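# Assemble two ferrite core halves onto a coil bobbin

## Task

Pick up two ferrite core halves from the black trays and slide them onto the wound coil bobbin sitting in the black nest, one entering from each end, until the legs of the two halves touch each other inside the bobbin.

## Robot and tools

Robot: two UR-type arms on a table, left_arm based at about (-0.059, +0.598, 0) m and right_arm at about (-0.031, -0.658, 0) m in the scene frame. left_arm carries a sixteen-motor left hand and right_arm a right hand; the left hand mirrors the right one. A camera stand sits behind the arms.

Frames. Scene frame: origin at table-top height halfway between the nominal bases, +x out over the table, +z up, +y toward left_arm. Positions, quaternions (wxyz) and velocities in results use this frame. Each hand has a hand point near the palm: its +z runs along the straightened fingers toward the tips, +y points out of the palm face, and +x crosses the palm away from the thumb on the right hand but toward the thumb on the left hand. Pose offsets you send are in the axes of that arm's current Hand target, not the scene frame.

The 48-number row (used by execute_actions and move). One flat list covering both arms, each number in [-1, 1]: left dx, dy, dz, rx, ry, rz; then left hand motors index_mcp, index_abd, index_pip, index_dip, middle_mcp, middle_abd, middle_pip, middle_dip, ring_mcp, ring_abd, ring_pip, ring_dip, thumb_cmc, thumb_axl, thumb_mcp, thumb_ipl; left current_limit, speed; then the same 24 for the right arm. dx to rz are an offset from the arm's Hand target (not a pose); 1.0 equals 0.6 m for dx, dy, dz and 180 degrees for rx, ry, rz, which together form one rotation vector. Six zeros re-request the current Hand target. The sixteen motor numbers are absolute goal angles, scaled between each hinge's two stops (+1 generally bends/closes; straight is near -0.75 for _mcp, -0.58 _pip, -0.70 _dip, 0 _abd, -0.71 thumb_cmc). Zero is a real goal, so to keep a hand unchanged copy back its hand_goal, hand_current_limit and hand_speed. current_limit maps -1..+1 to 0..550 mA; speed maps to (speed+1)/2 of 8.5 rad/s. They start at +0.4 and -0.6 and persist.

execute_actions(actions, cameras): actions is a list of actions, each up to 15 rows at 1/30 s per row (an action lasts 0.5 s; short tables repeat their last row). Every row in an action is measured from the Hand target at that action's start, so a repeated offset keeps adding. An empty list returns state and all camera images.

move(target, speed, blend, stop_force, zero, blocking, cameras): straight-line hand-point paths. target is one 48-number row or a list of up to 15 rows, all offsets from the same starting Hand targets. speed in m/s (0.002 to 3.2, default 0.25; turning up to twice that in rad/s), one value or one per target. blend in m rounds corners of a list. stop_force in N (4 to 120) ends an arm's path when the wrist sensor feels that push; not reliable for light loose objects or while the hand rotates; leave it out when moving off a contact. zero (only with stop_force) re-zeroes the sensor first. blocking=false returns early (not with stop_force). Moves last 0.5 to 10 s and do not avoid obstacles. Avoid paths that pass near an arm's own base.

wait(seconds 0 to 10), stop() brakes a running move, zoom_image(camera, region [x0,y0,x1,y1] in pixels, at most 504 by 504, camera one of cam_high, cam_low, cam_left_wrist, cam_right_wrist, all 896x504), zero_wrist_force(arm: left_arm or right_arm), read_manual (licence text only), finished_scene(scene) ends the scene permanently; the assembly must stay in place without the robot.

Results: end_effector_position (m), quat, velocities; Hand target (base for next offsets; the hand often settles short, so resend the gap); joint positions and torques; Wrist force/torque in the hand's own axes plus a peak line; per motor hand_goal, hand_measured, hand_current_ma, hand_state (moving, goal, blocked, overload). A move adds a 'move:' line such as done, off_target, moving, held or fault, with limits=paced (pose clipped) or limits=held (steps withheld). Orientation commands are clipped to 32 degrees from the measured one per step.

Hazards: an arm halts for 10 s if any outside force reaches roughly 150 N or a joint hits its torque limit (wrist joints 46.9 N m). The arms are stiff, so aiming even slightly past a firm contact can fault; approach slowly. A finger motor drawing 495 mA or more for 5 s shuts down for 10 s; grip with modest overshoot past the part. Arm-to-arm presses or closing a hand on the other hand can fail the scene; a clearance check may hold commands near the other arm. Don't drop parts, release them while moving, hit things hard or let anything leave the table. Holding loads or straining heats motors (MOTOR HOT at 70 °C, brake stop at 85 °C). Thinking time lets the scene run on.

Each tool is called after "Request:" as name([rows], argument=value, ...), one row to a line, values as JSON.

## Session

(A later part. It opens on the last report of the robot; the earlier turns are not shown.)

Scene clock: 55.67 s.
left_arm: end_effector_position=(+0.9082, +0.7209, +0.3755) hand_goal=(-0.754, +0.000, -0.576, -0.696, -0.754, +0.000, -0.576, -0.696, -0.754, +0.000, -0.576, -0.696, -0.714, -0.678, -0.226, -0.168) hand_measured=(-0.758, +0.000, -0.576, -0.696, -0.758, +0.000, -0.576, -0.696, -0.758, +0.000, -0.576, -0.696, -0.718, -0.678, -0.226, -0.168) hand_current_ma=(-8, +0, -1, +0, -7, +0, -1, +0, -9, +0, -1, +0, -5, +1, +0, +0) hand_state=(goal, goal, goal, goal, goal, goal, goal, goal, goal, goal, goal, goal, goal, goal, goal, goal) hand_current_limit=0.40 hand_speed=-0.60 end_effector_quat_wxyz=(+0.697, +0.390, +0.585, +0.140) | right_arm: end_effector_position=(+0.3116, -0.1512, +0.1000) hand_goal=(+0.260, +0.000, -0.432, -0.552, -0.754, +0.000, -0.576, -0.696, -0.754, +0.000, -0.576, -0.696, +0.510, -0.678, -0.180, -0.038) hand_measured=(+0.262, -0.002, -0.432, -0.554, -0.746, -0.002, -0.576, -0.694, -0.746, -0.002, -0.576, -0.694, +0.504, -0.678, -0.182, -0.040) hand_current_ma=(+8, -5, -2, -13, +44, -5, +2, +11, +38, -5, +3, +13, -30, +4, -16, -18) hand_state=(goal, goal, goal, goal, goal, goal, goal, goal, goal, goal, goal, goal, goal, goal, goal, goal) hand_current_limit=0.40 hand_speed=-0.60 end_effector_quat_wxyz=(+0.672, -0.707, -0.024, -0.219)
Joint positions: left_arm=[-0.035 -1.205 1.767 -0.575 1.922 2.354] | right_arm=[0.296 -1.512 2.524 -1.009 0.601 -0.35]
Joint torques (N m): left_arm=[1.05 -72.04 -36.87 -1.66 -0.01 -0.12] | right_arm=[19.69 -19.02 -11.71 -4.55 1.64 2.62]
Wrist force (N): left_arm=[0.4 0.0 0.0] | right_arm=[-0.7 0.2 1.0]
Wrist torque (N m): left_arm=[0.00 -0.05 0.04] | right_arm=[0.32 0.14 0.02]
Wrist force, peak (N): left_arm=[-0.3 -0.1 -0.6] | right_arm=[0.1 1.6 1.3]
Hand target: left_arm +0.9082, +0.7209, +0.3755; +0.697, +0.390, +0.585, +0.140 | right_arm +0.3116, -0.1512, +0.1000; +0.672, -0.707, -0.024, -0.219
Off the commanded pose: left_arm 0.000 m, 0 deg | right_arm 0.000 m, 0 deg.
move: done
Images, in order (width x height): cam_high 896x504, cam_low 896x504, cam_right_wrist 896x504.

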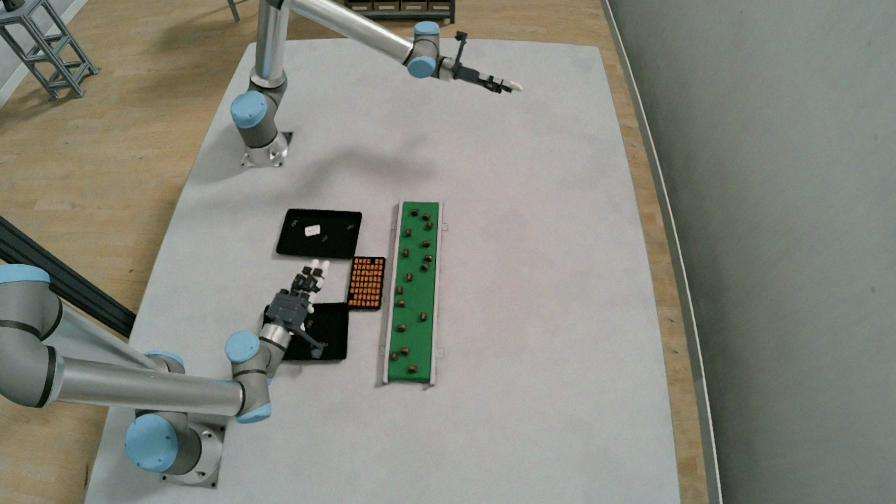

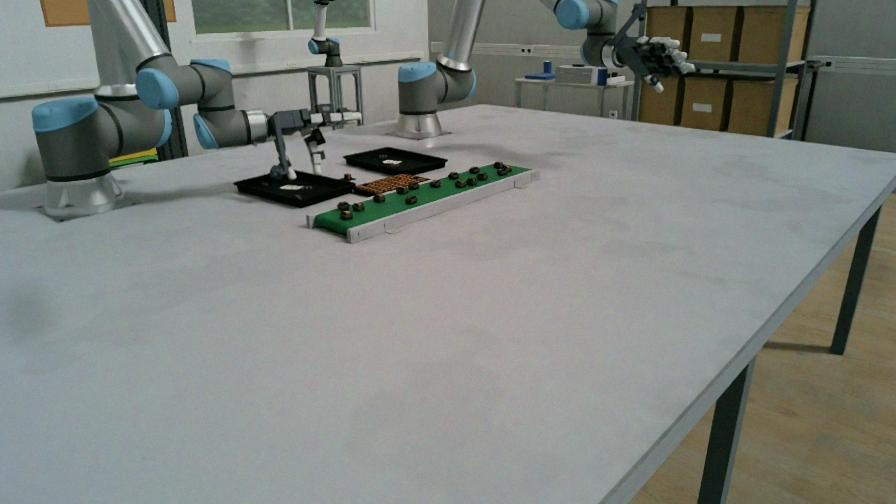

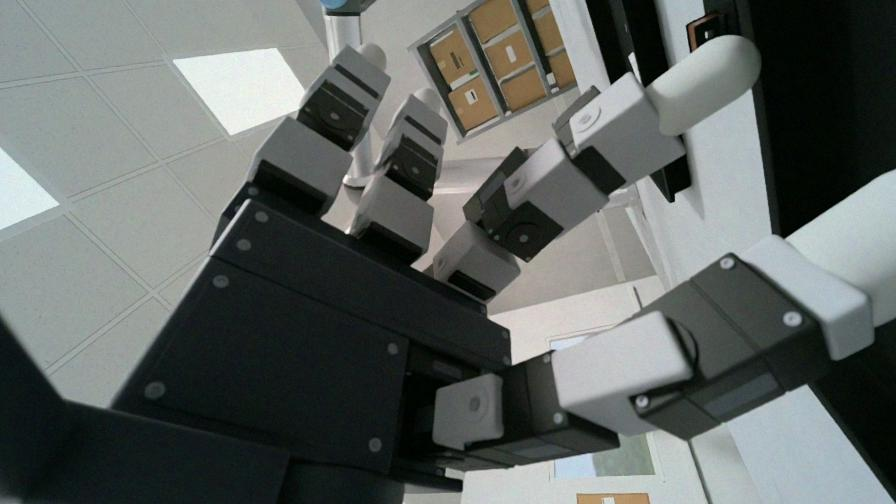

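Request:
move([
  [0,0,0,0,0,0,-0.754,0,-0.576,-0.696,-0.754,0,-0.576,-0.696,-0.754,0,-0.576,-0.696,-0.714,-0.678,-0.226,-0.168,0.4,-0.6,0.0855,-0.2349,0,0,0,0,0.26,0,-0.431,-0.551,-0.754,0,-0.576,-0.696,-0.754,0,-0.576,-0.696,0.51,-0.678,-0.18,-0.038,0.4,-0.6],
  [0,0,0,0,0,0,-0.754,0,-0.576,-0.696,-0.754,0,-0.576,-0.696,-0.754,0,-0.576,-0.696,-0.714,-0.678,-0.226,-0.168,0.4,-0.6,0.1979,-0.194,-0.0663,-0.3019,-0.4311,-0.3019,0.26,0,-0.431,-0.551,-0.754,0,-0.576,-0.696,-0.754,0,-0.576,-0.696,0.51,-0.678,-0.18,-0.038,0.4,-0.6],
  [0,0,0,0,0,0,-0.754,0,-0.576,-0.696,-0.754,0,-0.576,-0.696,-0.754,0,-0.576,-0.696,-0.714,-0.678,-0.226,-0.168,0.4,-0.6,0.1979,-0.194,-0.0663,-0.3019,-0.4311,-0.3019,-0.754,-0.07,-0.576,-0.696,-0.754,0.07,-0.576,-0.696,0.48,0,0.299,0.174,-0.714,-0.678,-0.226,-0.168,0.4,-0.6],
  [0,0,0,0,0,0,-0.754,0,-0.576,-0.696,-0.754,0,-0.576,-0.696,-0.754,0,-0.576,-0.696,-0.714,-0.678,-0.226,-0.168,0.4,-0.6,0.1637,-0.1,-0.0663,-0.3019,-0.4311,-0.3019,-0.754,-0.07,-0.576,-0.696,-0.754,0.07,-0.576,-0.696,0.48,0,0.299,0.174,-0.714,-0.678,-0.226,-0.168,0.4,-0.6],
], speed=0.35, cameras=["cam_right_wrist","cam_high","cam_low"])

Request:
zoom_image(camera="cam_right_wrist", region=[360, 0, 620, 220])

Scene clock: 68.17 s.
left_arm: end_effector_position=(+0.9082, +0.7209, +0.3755) hand_goal=(-0.754, +0.000, -0.576, -0.696, -0.754, +0.000, -0.576, -0.696, -0.754, +0.000, -0.576, -0.696, -0.714, -0.678, -0.226, -0.168) hand_measured=(-0.758, +0.000, -0.576, -0.696, -0.758, +0.000, -0.576, -0.696, -0.758, +0.000, -0.576, -0.696, -0.718, -0.678, -0.226, -0.168) hand_current_ma=(-8, +0, -1, +0, -7, +0, -1, +0, -9, +0, -1, +0, -5, +1, +0, +0) hand_state=(goal, goal, goal, goal, goal, goal, goal, goal, goal, goal, goal, goal, goal, goal, goal, goal) hand_current_limit=0.40 hand_speed=-0.60 end_effector_quat_wxyz=(+0.697, +0.390, +0.585, +0.140) | right_arm: end_effector_position=(+0.3696, -0.2092, +0.1901) hand_goal=(-0.754, -0.070, -0.576, -0.696, -0.754, +0.070, -0.576, -0.696, +0.480, +0.000, +0.298, +0.174, -0.714, -0.678, -0.226, -0.168) hand_measured=(-0.750, -0.066, -0.576, -0.694, -0.748, +0.066, -0.576, -0.694, +0.462, -0.002, +0.292, +0.172, -0.712, -0.678, -0.214, -0.164) hand_current_ma=(+22, +14, +4, +13, +28, -15, +2, +11, -94, -5, -27, -14, +12, +4, +75, +30) hand_state=(goal, goal, goal, goal, goal, goal, goal, goal, goal, goal, goal, goal, goal, goal, goal, goal) hand_current_limit=0.40 hand_speed=-0.60 end_effector_quat_wxyz=(+0.000, +0.799, +0.601, -0.001)
Joint positions: left_arm=[-0.035 -1.205 1.767 -0.575 1.922 2.354] | right_arm=[0.666 -1.219 1.812 0.979 1.571 -2.171]
Joint torques (N m): left_arm=[-1.4 -69.2 -36.75 -1.86 -0.08 0.11] | right_arm=[5.76 -50.03 -19.12 0.62 -1.14 -2.51]
Wrist force (N): left_arm=[-0.1 -0.1 -0.2] | right_arm=[0.0 -0.3 -0.4]
Wrist torque (N m): left_arm=[0.02 0.01 -0.01] | right_arm=[-0.04 0.02 0.12]
Wrist force, peak (N): left_arm=[0.1 -0.6 0.2] | right_arm=[-1.4 2.1 1.2]
Hand target: left_arm +0.9082, +0.7209, +0.3755; +0.697, +0.390, +0.585, +0.140 | right_arm +0.3696, -0.2092, +0.1900; +0.000, +0.799, +0.601, -0.001
Off the commanded pose: left_arm 0.000 m, 0 deg | right_arm 0.000 m, 0 deg.
move: done
Images, in order (width x height): cam_high 896x504, cam_low 896x504, cam_right_wrist 896x504.

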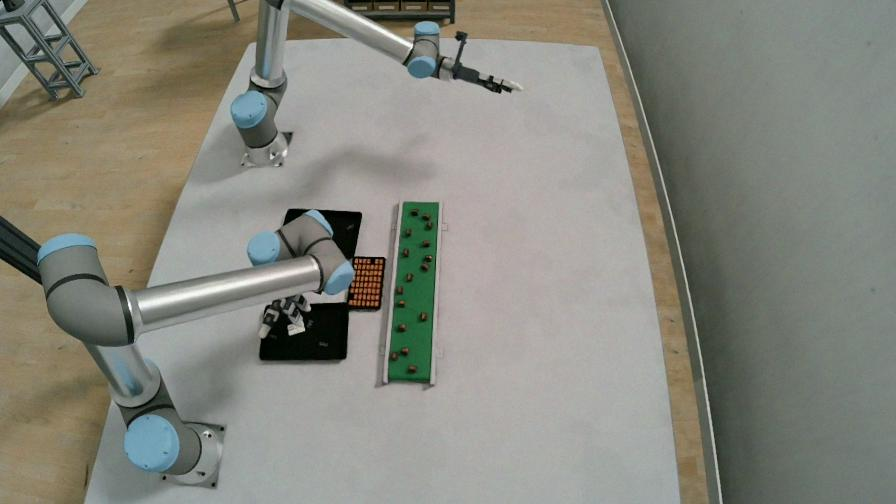

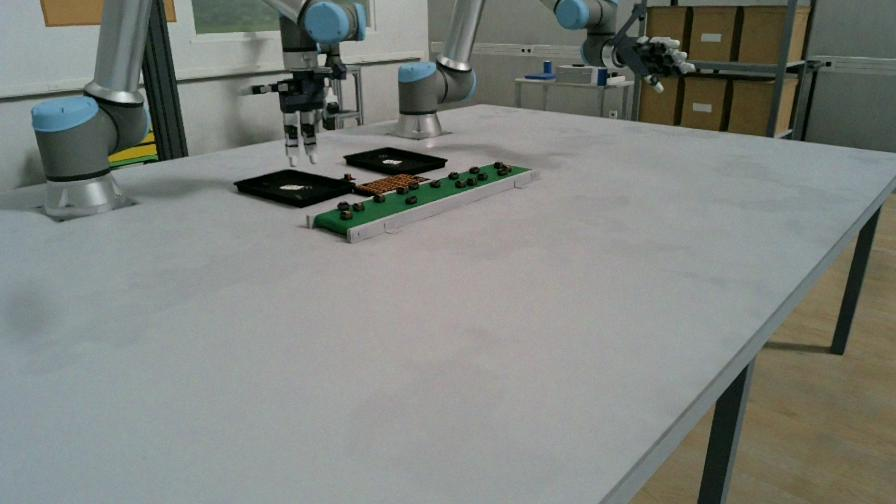

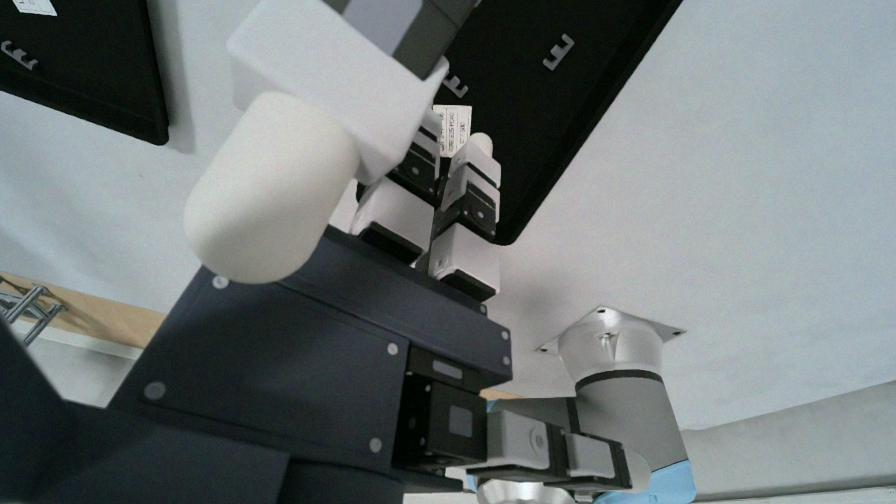

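Scaled by 1.938 from the camera's 896x504 image, which has a finer 1280x720 frame.

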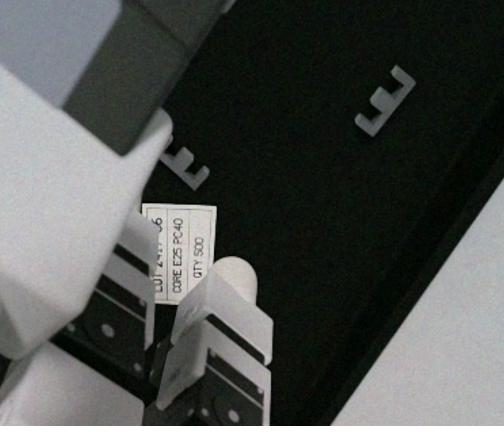

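Request:
move(target=[0,0,0,0,0,0,-0.754,0,-0.576,-0.696,-0.754,0,-0.576,-0.696,-0.754,0,-0.576,-0.696,-0.714,-0.678,-0.226,-0.168,0.4,-0.6,0,0,0,0,0,0,-0.754,-0.07,-0.576,-0.696,-0.754,0.07,-0.576,-0.696,-0.95,0,0.9,0.6,-0.714,-0.678,-0.226,-0.168,0.4,-0.6], speed=0.35, cameras=["cam_right_wrist"])

Request:
zoom_image(camera="cam_right_wrist", region=[340, 0, 600, 220])

Scene clock: 70.07 s.
left_arm: end_effector_position=(+0.9082, +0.7209, +0.3755) hand_goal=(-0.754, +0.000, -0.576, -0.696, -0.754, +0.000, -0.576, -0.696, -0.754, +0.000, -0.576, -0.696, -0.714, -0.678, -0.226, -0.168) hand_measured=(-0.758, +0.000, -0.576, -0.696, -0.758, +0.000, -0.576, -0.696, -0.758, +0.000, -0.576, -0.696, -0.718, -0.678, -0.226, -0.168) hand_current_ma=(-8, +0, -1, +0, -7, +0, -1, +0, -9, +0, -1, +0, -5, +1, +0, +0) hand_state=(goal, goal, goal, goal, goal, goal, goal, goal, goal, goal, goal, goal, goal, goal, goal, goal) hand_current_limit=0.40 hand_speed=-0.60 end_effector_quat_wxyz=(+0.697, +0.390, +0.585, +0.140) | right_arm: end_effector_position=(+0.3696, -0.2092, +0.1900) hand_goal=(-0.754, -0.070, -0.576, -0.696, -0.754, +0.070, -0.576, -0.696, -0.950, +0.000, +0.900, +0.600, -0.714, -0.678, -0.226, -0.168) hand_measured=(-0.750, -0.066, -0.576, -0.694, -0.748, +0.066, -0.576, -0.694, -0.946, -0.002, +0.894, +0.598, -0.712, -0.678, -0.214, -0.164) hand_current_ma=(+22, +14, +4, +13, +28, -15, +2, +11, +18, -5, -29, -13, +12, +4, +75, +30) hand_state=(goal, goal, goal, goal, goal, goal, goal, goal, goal, goal, goal, goal, goal, goal, goal, goal) hand_current_limit=0.40 hand_speed=-0.60 end_effector_quat_wxyz=(+0.000, +0.799, +0.601, -0.001)
Joint positions: left_arm=[-0.035 -1.205 1.767 -0.575 1.922 2.354] | right_arm=[0.666 -1.219 1.812 0.979 1.571 -2.171]
Joint torques (N m): left_arm=[-0.17 -70.22 -36.79 -1.84 -0.01 -0.19] | right_arm=[-12.39 -49.96 -18.93 0.68 -1.24 -2.73]
Wrist force (N): left_arm=[0.0 0.0 -0.2] | right_arm=[-0.2 0.2 -0.2]
Wrist torque (N m): left_arm=[0.02 0.00 0.00] | right_arm=[-0.04 0.02 0.11]
Wrist force, peak (N): left_arm=[0.0 -0.3 -0.5] | right_arm=[0.0 0.2 -0.7]
Hand target: left_arm +0.9082, +0.7209, +0.3755; +0.697, +0.390, +0.585, +0.140 | right_arm +0.3696, -0.2092, +0.1900; +0.000, +0.799, +0.601, -0.001
Off the commanded pose: left_arm 0.000 m, 0 deg | right_arm 0.000 m, 0 deg.
move: done
Images, in order (width x height): cam_right_wrist 896x504.

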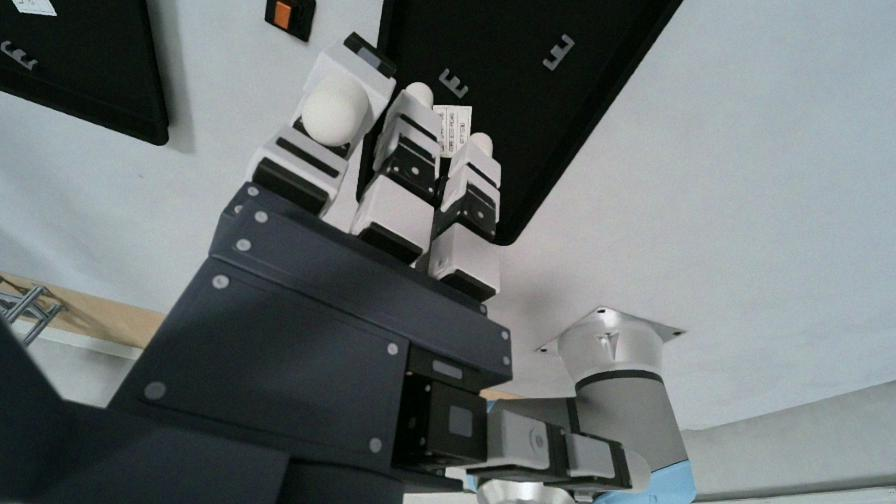

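Scaled by 1.938 from the camera's 896x504 image, which has a finer 1280x720 frame.

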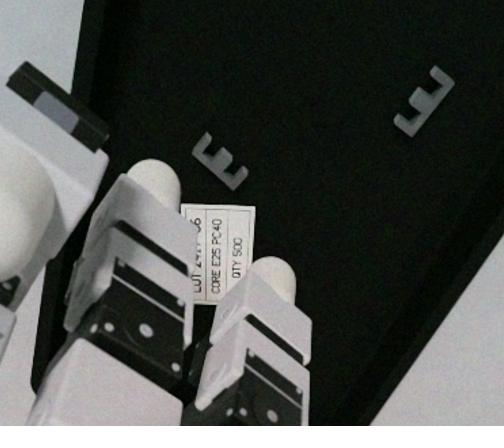

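Request:
move(target=[0,0,0,0,0,0,-0.754,0,-0.576,-0.696,-0.754,0,-0.576,-0.696,-0.754,0,-0.576,-0.696,-0.714,-0.678,-0.226,-0.168,0.4,-0.6,0.0038,-0.005,0.0667,0,0,0,-0.754,-0.07,-0.576,-0.696,-0.754,0.07,-0.576,-0.696,-0.95,0,0.9,0.6,-0.714,-0.678,-0.226,-0.168,0.4,-0.6], speed=0.2, cameras=["cam_right_wrist"])

Request:
zoom_image(camera="cam_right_wrist", region=[390, 50, 530, 170])

Scene clock: 72.47 s.
left_arm: end_effector_position=(+0.9082, +0.7209, +0.3755) hand_goal=(-0.754, +0.000, -0.576, -0.696, -0.754, +0.000, -0.576, -0.696, -0.754, +0.000, -0.576, -0.696, -0.714, -0.678, -0.226, -0.168) hand_measured=(-0.758, +0.000, -0.576, -0.696, -0.758, +0.000, -0.576, -0.696, -0.758, +0.000, -0.576, -0.696, -0.718, -0.678, -0.226, -0.168) hand_current_ma=(-8, +0, -1, +0, -7, +0, -1, +0, -9, +0, -1, +0, -5, +1, +0, +0) hand_state=(goal, goal, goal, goal, goal, goal, goal, goal, goal, goal, goal, goal, goal, goal, goal, goal) hand_current_limit=0.40 hand_speed=-0.60 end_effector_quat_wxyz=(+0.697, +0.390, +0.585, +0.140) | right_arm: end_effector_position=(+0.3673, -0.2062, +0.1500) hand_goal=(-0.754, -0.070, -0.576, -0.696, -0.754, +0.070, -0.576, -0.696, -0.950, +0.000, +0.900, +0.600, -0.714, -0.678, -0.226, -0.168) hand_measured=(-0.750, -0.066, -0.576, -0.694, -0.748, +0.066, -0.576, -0.694, -0.946, -0.002, +0.894, +0.598, -0.712, -0.678, -0.214, -0.164) hand_current_ma=(+22, +14, +4, +13, +28, -15, +2, +11, +18, -5, -29, -13, +12, +4, +75, +30) hand_state=(goal, goal, goal, goal, goal, goal, goal, goal, goal, goal, goal, goal, goal, goal, goal, goal) hand_current_limit=0.40 hand_speed=-0.60 end_effector_quat_wxyz=(+0.000, +0.799, +0.601, -0.001)
Joint positions: left_arm=[-0.035 -1.205 1.767 -0.575 1.922 2.354] | right_arm=[0.673 -1.178 1.837 0.913 1.571 -2.164]
Joint torques (N m): left_arm=[1.65 -72.55 -37.73 -1.92 -0.85 -0.15] | right_arm=[20 -51.58 -17.95 0.88 -0.98 2.85]
Wrist force (N): left_arm=[-0.2 -0.1 -0.2] | right_arm=[0.0 0.3 0.0]
Wrist torque (N m): left_arm=[0.01 0.03 -0.01] | right_arm=[-0.02 -0.04 -0.07]
Wrist force, peak (N): left_arm=[0.1 0.2 -0.6] | right_arm=[0.0 0.7 -0.6]
Hand target: left_arm +0.9082, +0.7209, +0.3755; +0.697, +0.390, +0.585, +0.140 | right_arm +0.3673, -0.2062, +0.1499; +0.000, +0.799, +0.601, -0.001
Off the commanded pose: left_arm 0.000 m, 0 deg | right_arm 0.000 m, 0 deg.
move: done
Images, in order (width x height): cam_right_wrist 896x504.

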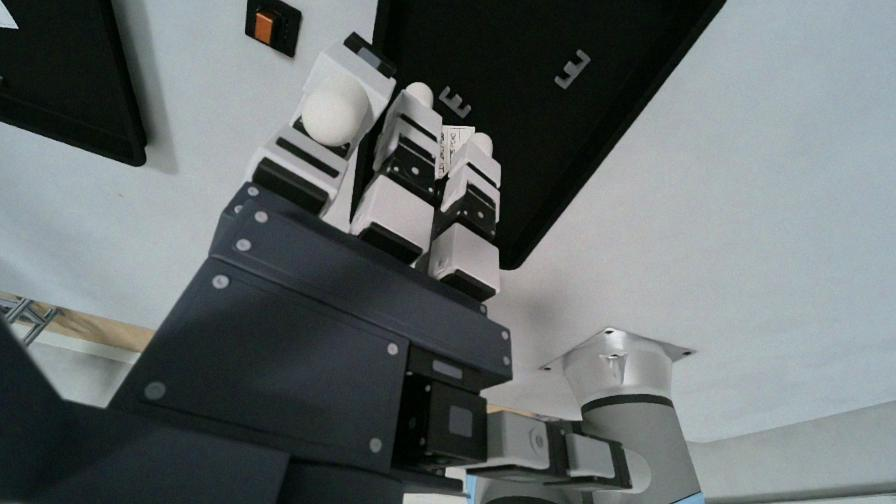

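Scaled by 3.600 from the camera's 896x504 image, which has a finer 1280x720 frame.

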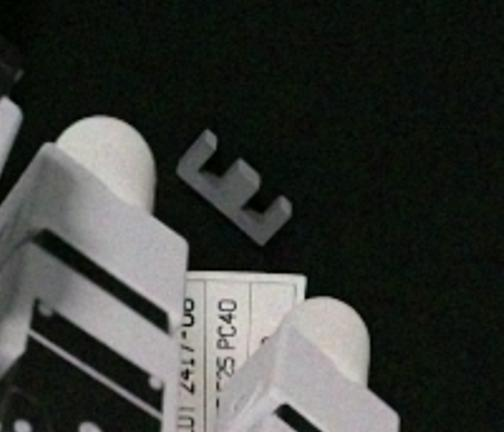

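Request:
move(target=[0,0,0,0,0,0,-0.754,0,-0.576,-0.696,-0.754,0,-0.576,-0.696,-0.754,0,-0.576,-0.696,-0.714,-0.678,-0.226,-0.168,0.4,-0.6,-0.0087,0,0.0333,0,0,0.0167,-0.754,-0.07,-0.576,-0.696,-0.754,0.07,-0.576,-0.696,-0.95,0,0.9,0.6,-0.714,-0.678,-0.226,-0.168,0.4,-0.6], speed=0.1, cameras=["cam_right_wrist"])

Request:
zoom_image(camera="cam_right_wrist", region=[390, 50, 530, 170])

Scene clock: 74.43 s.
left_arm: end_effector_position=(+0.9082, +0.7209, +0.3755) hand_goal=(-0.754, +0.000, -0.576, -0.696, -0.754, +0.000, -0.576, -0.696, -0.754, +0.000, -0.576, -0.696, -0.714, -0.678, -0.226, -0.168) hand_measured=(-0.758, +0.000, -0.576, -0.696, -0.758, +0.000, -0.576, -0.696, -0.758, +0.000, -0.576, -0.696, -0.718, -0.678, -0.226, -0.168) hand_current_ma=(-8, +0, -1, +0, -7, +0, -1, +0, -9, +0, -1, +0, -5, +1, +0, +0) hand_state=(goal, goal, goal, goal, goal, goal, goal, goal, goal, goal, goal, goal, goal, goal, goal, goal) hand_current_limit=0.40 hand_speed=-0.60 end_effector_quat_wxyz=(+0.697, +0.390, +0.585, +0.140) | right_arm: end_effector_position=(+0.3659, -0.2112, +0.1300) hand_goal=(-0.754, -0.070, -0.576, -0.696, -0.754, +0.070, -0.576, -0.696, -0.950, +0.000, +0.900, +0.600, -0.714, -0.678, -0.226, -0.168) hand_measured=(-0.750, -0.066, -0.576, -0.694, -0.748, +0.066, -0.576, -0.694, -0.946, -0.002, +0.894, +0.598, -0.712, -0.678, -0.214, -0.164) hand_current_ma=(+22, +14, +4, +13, +28, -15, +2, +11, +18, -5, -29, -13, +12, +4, +75, +30) hand_state=(goal, goal, goal, goal, goal, goal, goal, goal, goal, goal, goal, goal, goal, goal, goal, goal) hand_current_limit=0.40 hand_speed=-0.60 end_effector_quat_wxyz=(+0.000, +0.814, +0.580, -0.001)
Joint positions: left_arm=[-0.035 -1.205 1.767 -0.575 1.922 2.354] | right_arm=[0.67 -1.157 1.85 0.879 1.571 -2.115]
Joint torques (N m): left_arm=[0.62 -69.7 -37.72 -1.79 -0.27 -0.12] | right_arm=[-18.1 -52.02 -16.57 0.94 -1.25 2.58]
Wrist force (N): left_arm=[0.2 0.1 0.0] | right_arm=[0.5 0.4 -0.5]
Wrist torque (N m): left_arm=[0.02 -0.01 0.01] | right_arm=[0.02 -0.09 -0.02]
Wrist force, peak (N): left_arm=[0.4 -0.2 -0.3] | right_arm=[0.7 0.1 -0.9]
Hand target: left_arm +0.9082, +0.7209, +0.3755; +0.697, +0.390, +0.585, +0.140 | right_arm +0.3659, -0.2112, +0.1300; +0.000, +0.815, +0.580, -0.001
Off the commanded pose: left_arm 0.000 m, 0 deg | right_arm 0.000 m, 0 deg.
move: done
Images, in order (width x height): cam_right_wrist 896x504.

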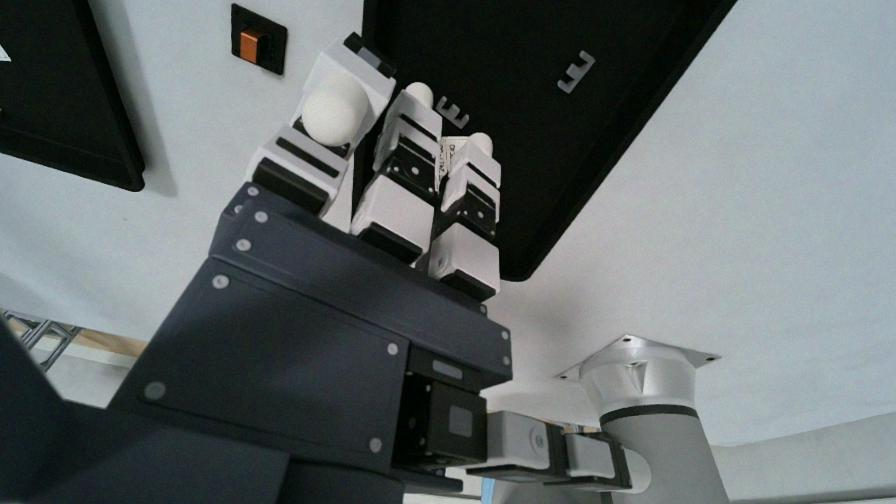

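Scaled by 3.600 from the camera's 896x504 image, which has a finer 1280x720 frame.

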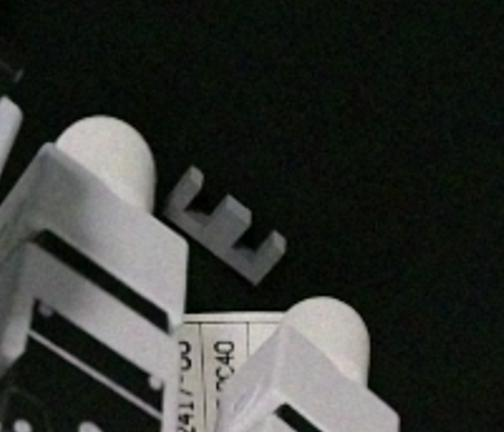

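Request:
move(target=[0,0,0,0,0,0,-0.754,0,-0.576,-0.696,-0.754,0,-0.576,-0.696,-0.754,0,-0.576,-0.696,-0.714,-0.678,-0.226,-0.168,0.4,-0.6,0,0,0.025,0,0,0,-0.754,-0.07,-0.576,-0.696,-0.754,0.07,-0.576,-0.696,-0.95,0,0.9,0.6,-0.714,-0.678,-0.226,-0.168,0.4,-0.6], speed=0.01, stop_force=4, cameras=["cam_right_wrist"])

Request:
zoom_image(camera="cam_right_wrist", region=[390, 50, 530, 170])

Scene clock: 76.90 s.
left_arm: end_effector_position=(+0.9082, +0.7209, +0.3755) hand_goal=(-0.754, +0.000, -0.576, -0.696, -0.754, +0.000, -0.576, -0.696, -0.754, +0.000, -0.576, -0.696, -0.714, -0.678, -0.226, -0.168) hand_measured=(-0.758, +0.000, -0.576, -0.696, -0.758, +0.000, -0.576, -0.696, -0.758, +0.000, -0.576, -0.696, -0.718, -0.678, -0.226, -0.168) hand_current_ma=(-8, +0, -1, +0, -7, +0, -1, +0, -9, +0, -1, +0, -5, +1, +0, +0) hand_state=(goal, goal, goal, goal, goal, goal, goal, goal, goal, goal, goal, goal, goal, goal, goal, goal) hand_current_limit=0.40 hand_speed=-0.60 end_effector_quat_wxyz=(+0.697, +0.390, +0.585, +0.140) | right_arm: end_effector_position=(+0.3659, -0.2112, +0.1244) hand_goal=(-0.754, -0.070, -0.576, -0.696, -0.754, +0.070, -0.576, -0.696, -0.950, +0.000, +0.900, +0.600, -0.714, -0.678, -0.226, -0.168) hand_measured=(-0.750, -0.068, -0.576, -0.694, -0.748, +0.068, -0.576, -0.694, -0.946, -0.002, +0.894, +0.598, -0.712, -0.678, -0.214, -0.164) hand_current_ma=(+22, +12, +4, +13, +27, -12, +2, +11, +18, -5, -29, -13, +12, +4, +75, +30) hand_state=(goal, goal, goal, goal, goal, goal, goal, goal, goal, goal, goal, goal, goal, goal, goal, goal) hand_current_limit=0.40 hand_speed=-0.60 end_effector_quat_wxyz=(+0.000, +0.815, +0.580, -0.001)
Joint positions: left_arm=[-0.035 -1.205 1.767 -0.575 1.922 2.354] | right_arm=[0.67 -1.151 1.853 0.87 1.571 -2.115]
Joint torques (N m): left_arm=[0.18 -70.11 -38.35 -1.96 -0.11 -0.38] | right_arm=[-15.28 -70.78 -34.15 6.59 -0.32 2.31]
Wrist force (N): left_arm=[0.0 -0.1 -0.1] | right_arm=[0.3 0.1 -4.4]
Wrist torque (N m): left_arm=[0.00 0.01 0.00] | right_arm=[0.28 -0.10 -0.04]
Wrist force, peak (N): left_arm=[-0.4 0.1 -0.2] | right_arm=[0.4 -0.4 -12.9]
Hand target: left_arm +0.9082, +0.7209, +0.3755; +0.697, +0.390, +0.585, +0.140 | right_arm +0.3659, -0.2112, +0.1244; +0.000, +0.815, +0.580, -0.001 (not the last commanded pose)
Off the commanded pose: left_arm 0.000 m, 0 deg | right_arm 0.009 m, 0 deg.
move: contact (right_arm)
Images, in order (width x height): cam_right_wrist 896x504.

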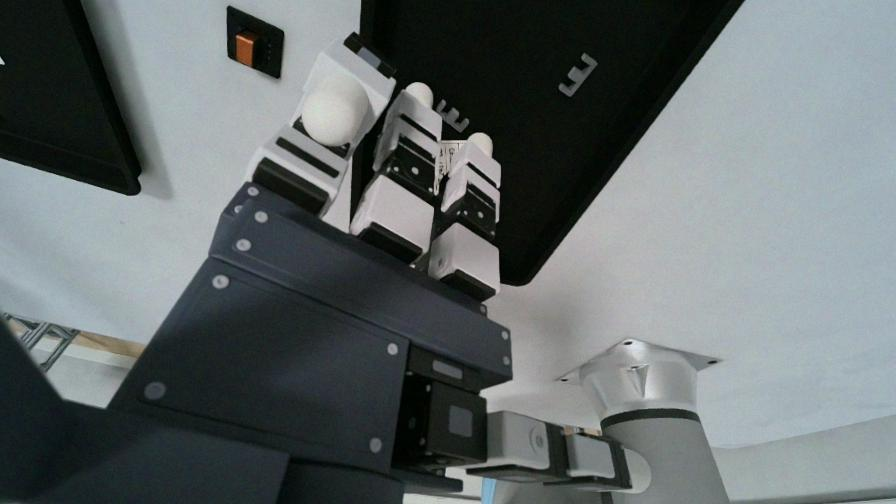

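Scaled by 3.600 from the camera's 896x504 image, which has a finer 1280x720 frame.

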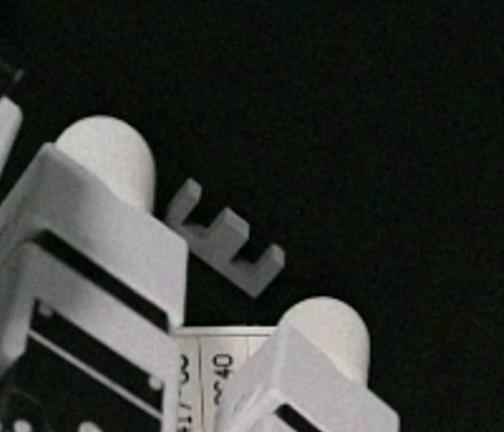

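Request:
move([
  [0,0,0,0,0,0,-0.754,0,-0.576,-0.696,-0.754,0,-0.576,-0.696,-0.754,0,-0.576,-0.696,-0.714,-0.678,-0.226,-0.168,0.4,-0.6,0,0,-0.0014,0,0,0,-0.754,-0.07,-0.576,-0.696,-0.754,0.07,-0.576,-0.696,-0.95,0,0.9,0.6,-0.714,-0.678,-0.226,-0.168,0.4,-0.9],
  [0,0,0,0,0,0,-0.754,0,-0.576,-0.696,-0.754,0,-0.576,-0.696,-0.754,0,-0.576,-0.696,-0.714,-0.678,-0.226,-0.168,0.4,-0.6,0,0,-0.0014,0,0,0,-0.754,0.08,-0.576,-0.696,-0.754,-0.08,-0.576,-0.696,-0.95,0,0.9,0.6,-0.714,-0.678,-0.226,-0.168,0.4,-0.9],
], speed=0.02, cameras=["cam_right_wrist"])

Request:
zoom_image(camera="cam_right_wrist", region=[390, 50, 530, 170])

Scene clock: 79.00 s.
left_arm: end_effector_position=(+0.9082, +0.7209, +0.3755) hand_goal=(-0.754, +0.000, -0.576, -0.696, -0.754, +0.000, -0.576, -0.696, -0.754, +0.000, -0.576, -0.696, -0.714, -0.678, -0.226, -0.168) hand_measured=(-0.758, +0.000, -0.576, -0.696, -0.758, +0.000, -0.576, -0.696, -0.758, +0.000, -0.576, -0.696, -0.718, -0.678, -0.226, -0.168) hand_current_ma=(-8, +0, -1, +0, -7, +0, -1, +0, -9, +0, -1, +0, -5, +1, +0, +0) hand_state=(goal, goal, goal, goal, goal, goal, goal, goal, goal, goal, goal, goal, goal, goal, goal, goal) hand_current_limit=0.40 hand_speed=-0.60 end_effector_quat_wxyz=(+0.697, +0.390, +0.585, +0.140) | right_arm: end_effector_position=(+0.3659, -0.2112, +0.1253) hand_goal=(-0.754, +0.080, -0.576, -0.696, -0.754, -0.080, -0.576, -0.696, -0.950, +0.000, +0.900, +0.600, -0.714, -0.678, -0.226, -0.168) hand_measured=(-0.750, +0.012, -0.576, -0.694, -0.748, -0.016, -0.576, -0.694, -0.946, -0.002, +0.894, +0.598, -0.712, -0.678, -0.214, -0.164) hand_current_ma=(+22, -300, +4, +13, +27, +284, +2, +11, +18, -5, -29, -13, +12, +4, +75, +30) hand_state=(goal, blocked, goal, goal, goal, blocked, goal, goal, goal, goal, goal, goal, goal, goal, goal, goal) hand_current_limit=0.40 hand_speed=-0.90 end_effector_quat_wxyz=(+0.000, +0.815, +0.580, -0.001)
Joint positions: left_arm=[-0.035 -1.205 1.767 -0.575 1.922 2.354] | right_arm=[0.67 -1.152 1.853 0.871 1.571 -2.115]
Joint torques (N m): left_arm=[3.05 -71.4 -36.54 -2.06 -0.18 -0.01] | right_arm=[-13.01 -72.73 -34.85 7.38 -0.62 2.39]
Wrist force (N): left_arm=[-0.1 0.0 -0.1] | right_arm=[0.3 0.1 0.1]
Wrist torque (N m): left_arm=[0.01 0.01 -0.01] | right_arm=[-0.08 -0.07 -0.05]
Wrist force, peak (N): left_arm=[-0.5 -0.4 -0.1] | right_arm=[0.3 0.6 -4.7]
Hand target: left_arm +0.9082, +0.7209, +0.3755; +0.697, +0.390, +0.585, +0.140 | right_arm +0.3659, -0.2112, +0.1253; +0.000, +0.815, +0.580, -0.001
Off the commanded pose: left_arm 0.000 m, 0 deg | right_arm 0.000 m, 0 deg.
move: done
Images, in order (width x height): cam_right_wrist 896x504.

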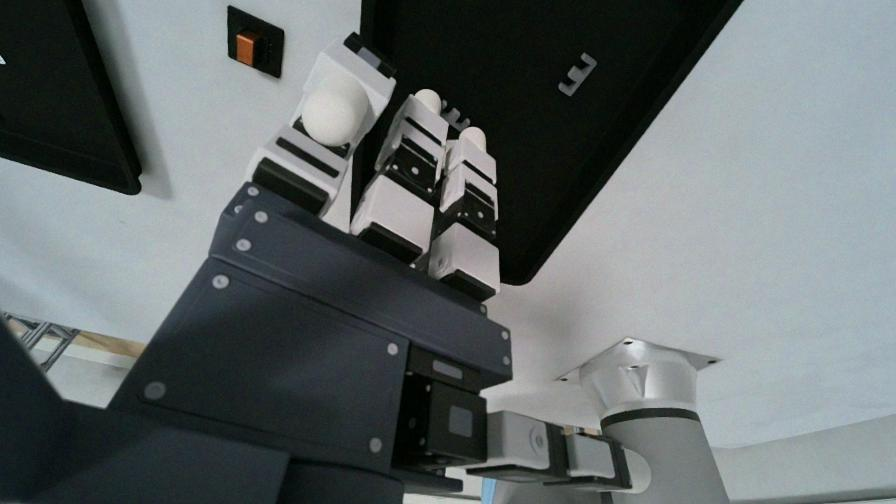

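Scaled by 3.600 from the camera's 896x504 image, which has a finer 1280x720 frame.

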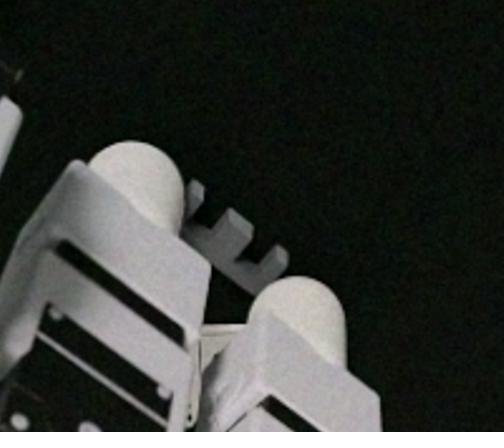

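Request:
move(target=[0,0,0,0,0,0,-0.754,0,-0.576,-0.696,-0.754,0,-0.576,-0.696,-0.754,0,-0.576,-0.696,-0.714,-0.678,-0.226,-0.168,0.4,-0.6,0,0,-0.06,0,0,0,-0.754,0.08,-0.576,-0.696,-0.754,-0.08,-0.576,-0.696,-0.95,0,0.9,0.6,-0.714,-0.678,-0.226,-0.168,0.4,-0.9], speed=0.05, cameras=["cam_right_wrist"])

Request:
zoom_image(camera="cam_right_wrist", region=[390, 50, 530, 170])

Scene clock: 80.60 s.
left_arm: end_effector_position=(+0.9082, +0.7209, +0.3755) hand_goal=(-0.754, +0.000, -0.576, -0.696, -0.754, +0.000, -0.576, -0.696, -0.754, +0.000, -0.576, -0.696, -0.714, -0.678, -0.226, -0.168) hand_measured=(-0.758, +0.000, -0.576, -0.696, -0.758, +0.000, -0.576, -0.696, -0.758, +0.000, -0.576, -0.696, -0.718, -0.678, -0.226, -0.168) hand_current_ma=(-8, +0, -1, +0, -7, +0, -1, +0, -9, +0, -1, +0, -5, +1, +0, +0) hand_state=(goal, goal, goal, goal, goal, goal, goal, goal, goal, goal, goal, goal, goal, goal, goal, goal) hand_current_limit=0.40 hand_speed=-0.60 end_effector_quat_wxyz=(+0.697, +0.390, +0.585, +0.140) | right_arm: end_effector_position=(+0.3659, -0.2112, +0.1612) hand_goal=(-0.754, +0.080, -0.576, -0.696, -0.754, -0.080, -0.576, -0.696, -0.950, +0.000, +0.900, +0.600, -0.714, -0.678, -0.226, -0.168) hand_measured=(-0.750, +0.012, -0.576, -0.694, -0.748, -0.016, -0.576, -0.694, -0.946, -0.002, +0.894, +0.598, -0.712, -0.678, -0.214, -0.164) hand_current_ma=(+22, -299, +4, +13, +27, +283, +2, +11, +18, -5, -29, -13, +12, +4, +75, +30) hand_state=(goal, blocked, goal, goal, goal, blocked, goal, goal, goal, goal, goal, goal, goal, goal, goal, goal) hand_current_limit=0.40 hand_speed=-0.90 end_effector_quat_wxyz=(+0.000, +0.815, +0.580, -0.001)
Joint positions: left_arm=[-0.035 -1.205 1.767 -0.575 1.922 2.354] | right_arm=[0.67 -1.189 1.83 0.931 1.571 -2.115]
Joint torques (N m): left_arm=[-0.39 -68.46 -38.31 -1.75 -0.22 -0.44] | right_arm=[-2.83 -71.74 -36.23 7.32 0.17 2.65]
Wrist force (N): left_arm=[-0.3 -0.1 -0.1] | right_arm=[0.5 0.2 -0.4]
Wrist torque (N m): left_arm=[0.00 0.04 -0.02] | right_arm=[0.02 -0.10 -0.04]
Wrist force, peak (N): left_arm=[0.0 -0.5 0.2] | right_arm=[0.6 0.5 0.8]
Hand target: left_arm +0.9082, +0.7209, +0.3755; +0.697, +0.390, +0.585, +0.140 | right_arm +0.3659, -0.2112, +0.1613; +0.000, +0.815, +0.580, -0.001
Off the commanded pose: left_arm 0.000 m, 0 deg | right_arm 0.000 m, 0 deg.
move: done
Images, in order (width x height): cam_right_wrist 896x504.

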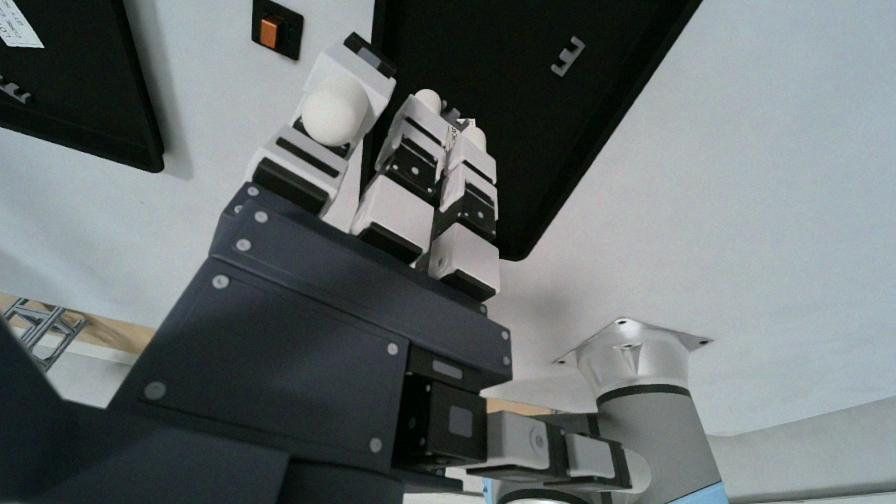

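Scaled by 3.600 from the camera's 896x504 image, which has a finer 1280x720 frame.

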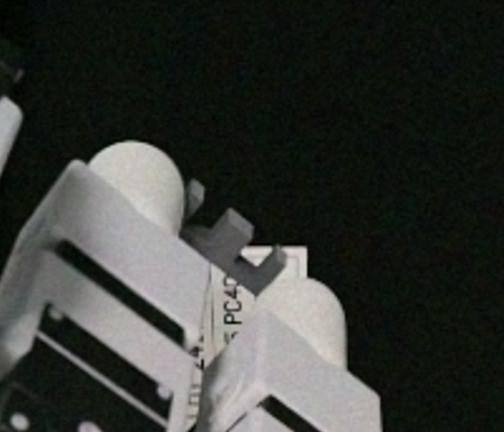

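Request:
move(target=[0,0,0,0,0,0,-0.754,0,-0.576,-0.696,-0.754,0,-0.576,-0.696,-0.754,0,-0.576,-0.696,-0.714,-0.678,-0.226,-0.168,0.4,-0.6,0.2365,-0.1693,-0.0313,0,0,-0.106,-0.754,0.08,-0.576,-0.696,-0.754,-0.08,-0.576,-0.696,-0.95,0,0.9,0.6,-0.714,-0.678,-0.226,-0.168,0.4,-0.9], speed=0.1, cameras=["cam_right_wrist"])

Request:
zoom_image(camera="cam_right_wrist", region=[370, 40, 530, 180])

Scene clock: 85.73 s.
left_arm: end_effector_position=(+0.9082, +0.7209, +0.3755) hand_goal=(-0.754, +0.000, -0.576, -0.696, -0.754, +0.000, -0.576, -0.696, -0.754, +0.000, -0.576, -0.696, -0.714, -0.678, -0.226, -0.168) hand_measured=(-0.758, +0.000, -0.576, -0.696, -0.758, +0.000, -0.576, -0.696, -0.758, +0.000, -0.576, -0.696, -0.718, -0.678, -0.226, -0.168) hand_current_ma=(-8, +0, -1, +0, -7, +0, -1, +0, -9, +0, -1, +0, -5, +1, +0, +0) hand_state=(goal, goal, goal, goal, goal, goal, goal, goal, goal, goal, goal, goal, goal, goal, goal, goal) hand_current_limit=0.40 hand_speed=-0.60 end_effector_quat_wxyz=(+0.697, +0.390, +0.585, +0.140) | right_arm: end_effector_position=(+0.3163, -0.0440, +0.1799) hand_goal=(-0.754, +0.080, -0.576, -0.696, -0.754, -0.080, -0.576, -0.696, -0.950, +0.000, +0.900, +0.600, -0.714, -0.678, -0.226, -0.168) hand_measured=(-0.750, +0.012, -0.576, -0.694, -0.748, -0.016, -0.576, -0.694, -0.946, -0.002, +0.894, +0.598, -0.712, -0.678, -0.214, -0.164) hand_current_ma=(+20, -299, +4, +13, +27, +283, +2, +11, +18, -5, -29, -13, +12, +4, +75, +30) hand_state=(goal, blocked, goal, goal, goal, blocked, goal, goal, goal, goal, goal, goal, goal, goal, goal, goal) hand_current_limit=0.40 hand_speed=-0.90 end_effector_quat_wxyz=(+0.000, +0.707, +0.707, -0.001)
Joint positions: left_arm=[-0.035 -1.205 1.767 -0.575 1.922 2.354] | right_arm=[0.9 -1.069 1.605 1.037 1.571 -2.217]
Joint torques (N m): left_arm=[0.55 -70.15 -38.03 -2 -0.29 -0.05] | right_arm=[16.73 -63.51 -39.67 7.59 -0.29 -2.76]
Wrist force (N): left_arm=[-0.2 -0.1 -0.4] | right_arm=[0.0 0.2 -0.3]
Wrist torque (N m): left_arm=[0.03 0.02 -0.02] | right_arm=[0.00 -0.03 0.11]
Wrist force, peak (N): left_arm=[-0.3 0.0 -0.5] | right_arm=[0.9 0.1 -0.1]
Hand target: left_arm +0.9082, +0.7209, +0.3755; +0.697, +0.390, +0.585, +0.140 | right_arm +0.3163, -0.0439, +0.1799; +0.000, +0.707, +0.707, -0.001
Off the commanded pose: left_arm 0.000 m, 0 deg | right_arm 0.000 m, 0 deg.
move: done
Images, in order (width x height): cam_right_wrist 896x504.

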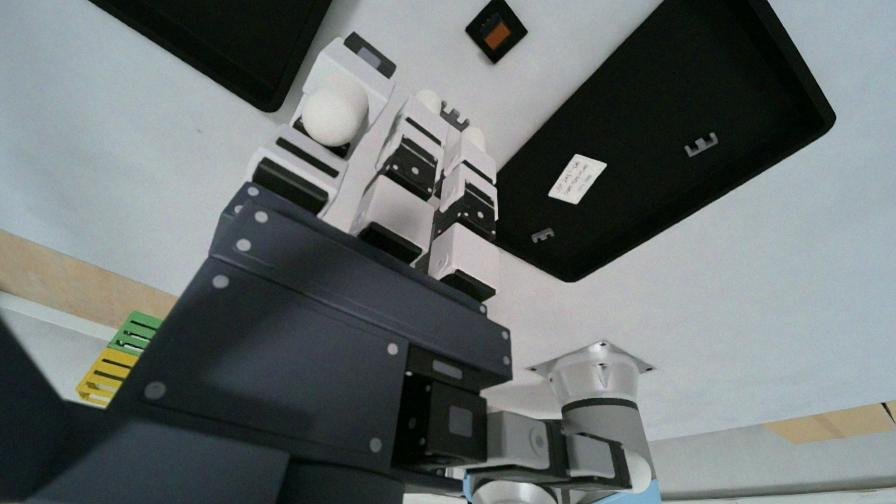

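Scaled by 3.150 from the camera's 896x504 image, which has a finer 1280x720 frame.

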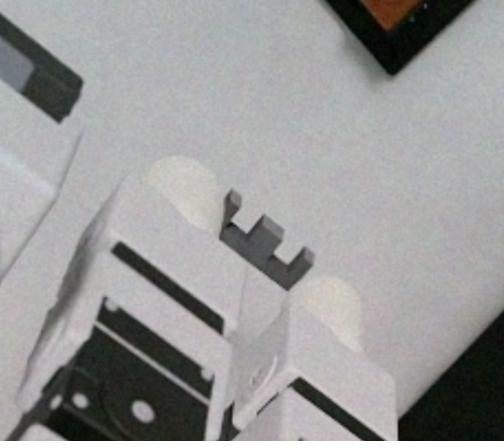

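Request:
zoom_image(camera="cam_right_wrist", region=[450, 0, 540, 80])

Request:
zoom_image(camera="cam_right_wrist", region=[420, 80, 500, 150])

Scaled by 5.600 from the camera's 896x504 image, which has a finer 1280x720 frame.

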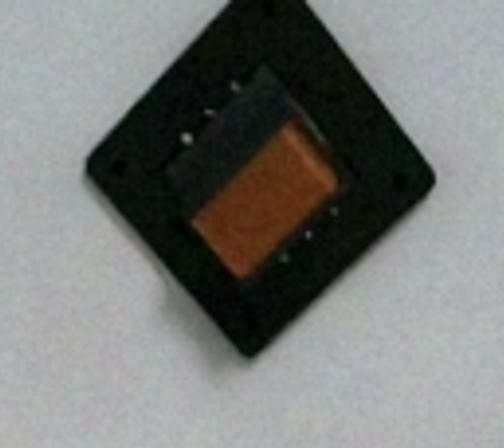

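Scaled by 6.300 from the camera's 896x504 image, which has a finer 1280x720 frame.

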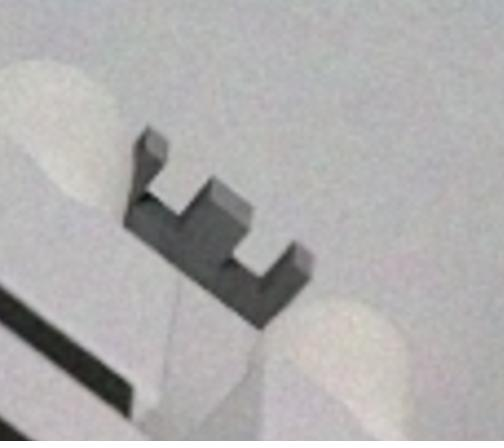

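Request:
move(target=[-0.7958,-0.832,-0.6083,-0.0797,0.561,-0.4483,-0.95,0,0.9,0.6,-0.95,0,0.9,0.6,-0.95,0,0.9,0.6,-0.714,-0.678,-0.226,-0.168,0.4,-0.6,-0.51,0.2228,-0.1167,0,0,0,-0.754,0.08,-0.576,-0.696,-0.754,-0.08,-0.576,-0.696,-0.95,0,0.9,0.6,-0.714,-0.678,-0.226,-0.168,0.4,-0.9], speed=0.25, cameras=["all"])

Scene clock: 97.27 s.
left_arm: end_effector_position=(+0.3084, +0.2209, +0.3544) hand_goal=(-0.950, +0.000, +0.900, +0.600, -0.950, +0.000, +0.900, +0.600, -0.950, +0.000, +0.900, +0.600, -0.714, -0.678, -0.226, -0.168) hand_measured=(-0.952, +0.000, +0.896, +0.598, -0.952, +0.000, +0.896, +0.598, -0.952, +0.000, +0.896, +0.598, -0.716, -0.678, -0.224, -0.168) hand_current_ma=(-2, +0, -5, -4, -2, +0, -5, -3, -2, +0, -5, -3, -3, +1, +4, +0) hand_state=(goal, goal, goal, goal, goal, goal, goal, goal, goal, goal, goal, goal, goal, goal, goal, goal) hand_current_limit=0.40 hand_speed=-0.60 end_effector_quat_wxyz=(+0.001, -0.332, +0.943, +0.000) | right_arm: end_effector_position=(+0.4500, -0.3498, +0.2501) hand_goal=(-0.754, +0.080, -0.576, -0.696, -0.754, -0.080, -0.576, -0.696, -0.950, +0.000, +0.900, +0.600, -0.714, -0.678, -0.226, -0.168) hand_measured=(-0.750, +0.012, -0.576, -0.694, -0.748, -0.016, -0.576, -0.694, -0.946, -0.002, +0.894, +0.598, -0.712, -0.678, -0.214, -0.164) hand_current_ma=(+18, -299, +4, +13, +27, +283, +2, +11, +18, -5, -29, -13, +12, +4, +75, +30) hand_state=(goal, blocked, goal, goal, goal, blocked, goal, goal, goal, goal, goal, goal, goal, goal, goal, goal) hand_current_limit=0.40 hand_speed=-0.90 end_effector_quat_wxyz=(+0.000, +0.707, +0.707, -0.001)
Joint positions: left_arm=[-1.059 -1.303 1.606 1.268 1.569 -0.17] | right_arm=[0.328 -1.388 1.914 1.047 1.572 -2.79]
Joint torques (N m): left_arm=[-11.03 -72.08 -24.47 2.31 2.72 -2.32] | right_arm=[-16.13 -57.4 -20.21 7.2 -2.6 -2.59]
Wrist force (N): left_arm=[-1.1 1.0 2.4] | right_arm=[0.3 0.3 0.3]
Wrist torque (N m): left_arm=[0.19 -0.04 0.23] | right_arm=[-0.06 -0.05 0.15]
Wrist force, peak (N): left_arm=[-1.4 1.0 2.5] | right_arm=[-0.5 1.0 -0.6]
Hand target: left_arm +0.3083, +0.2208, +0.3545; +0.001, -0.333, +0.943, +0.000 | right_arm +0.4500, -0.3498, +0.2501; +0.000, +0.707, +0.707, -0.001
Off the commanded pose: left_arm 0.000 m, 0 deg | right_arm 0.000 m, 0 deg.
move: done

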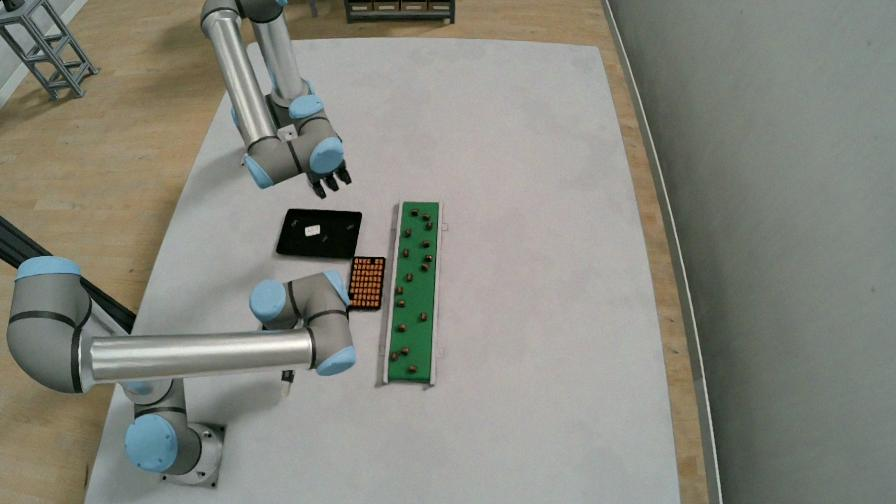

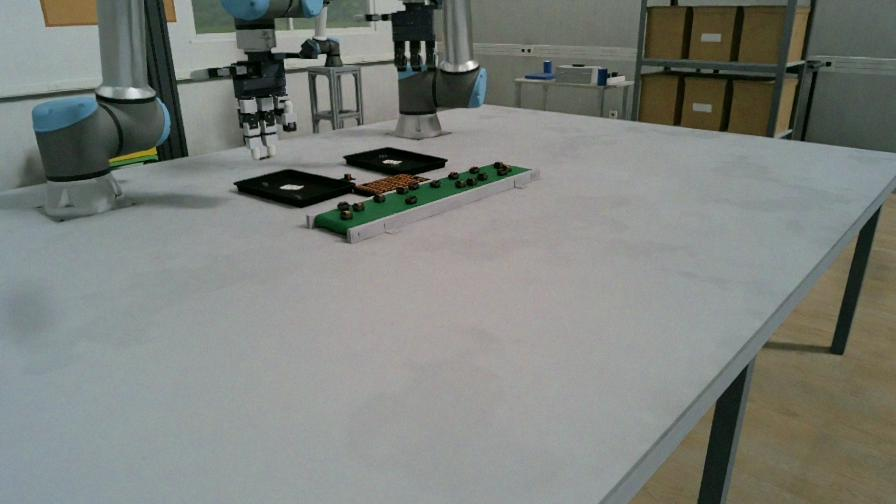

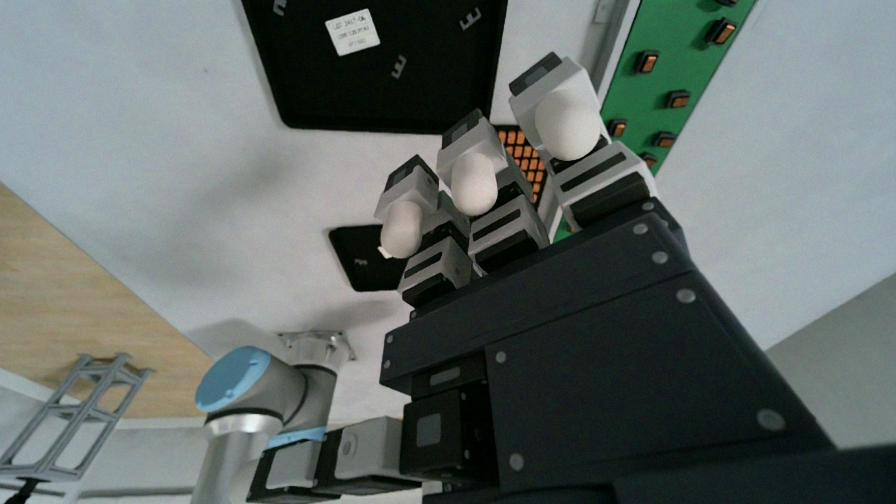

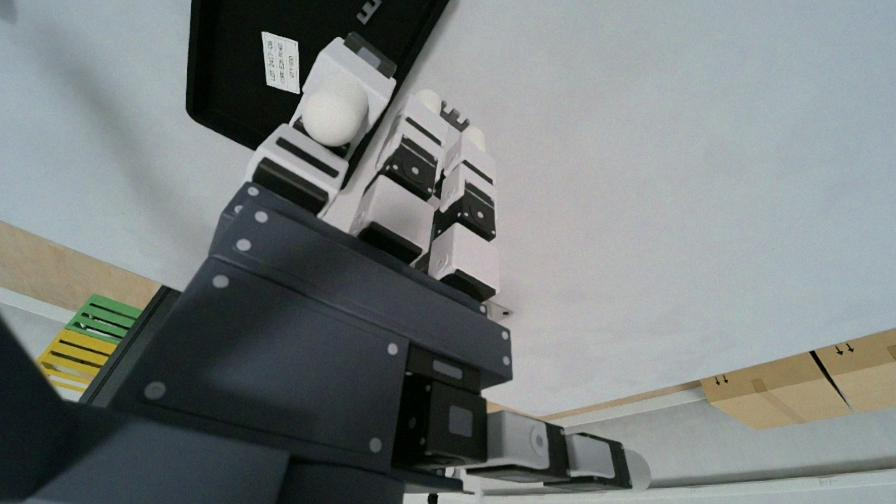

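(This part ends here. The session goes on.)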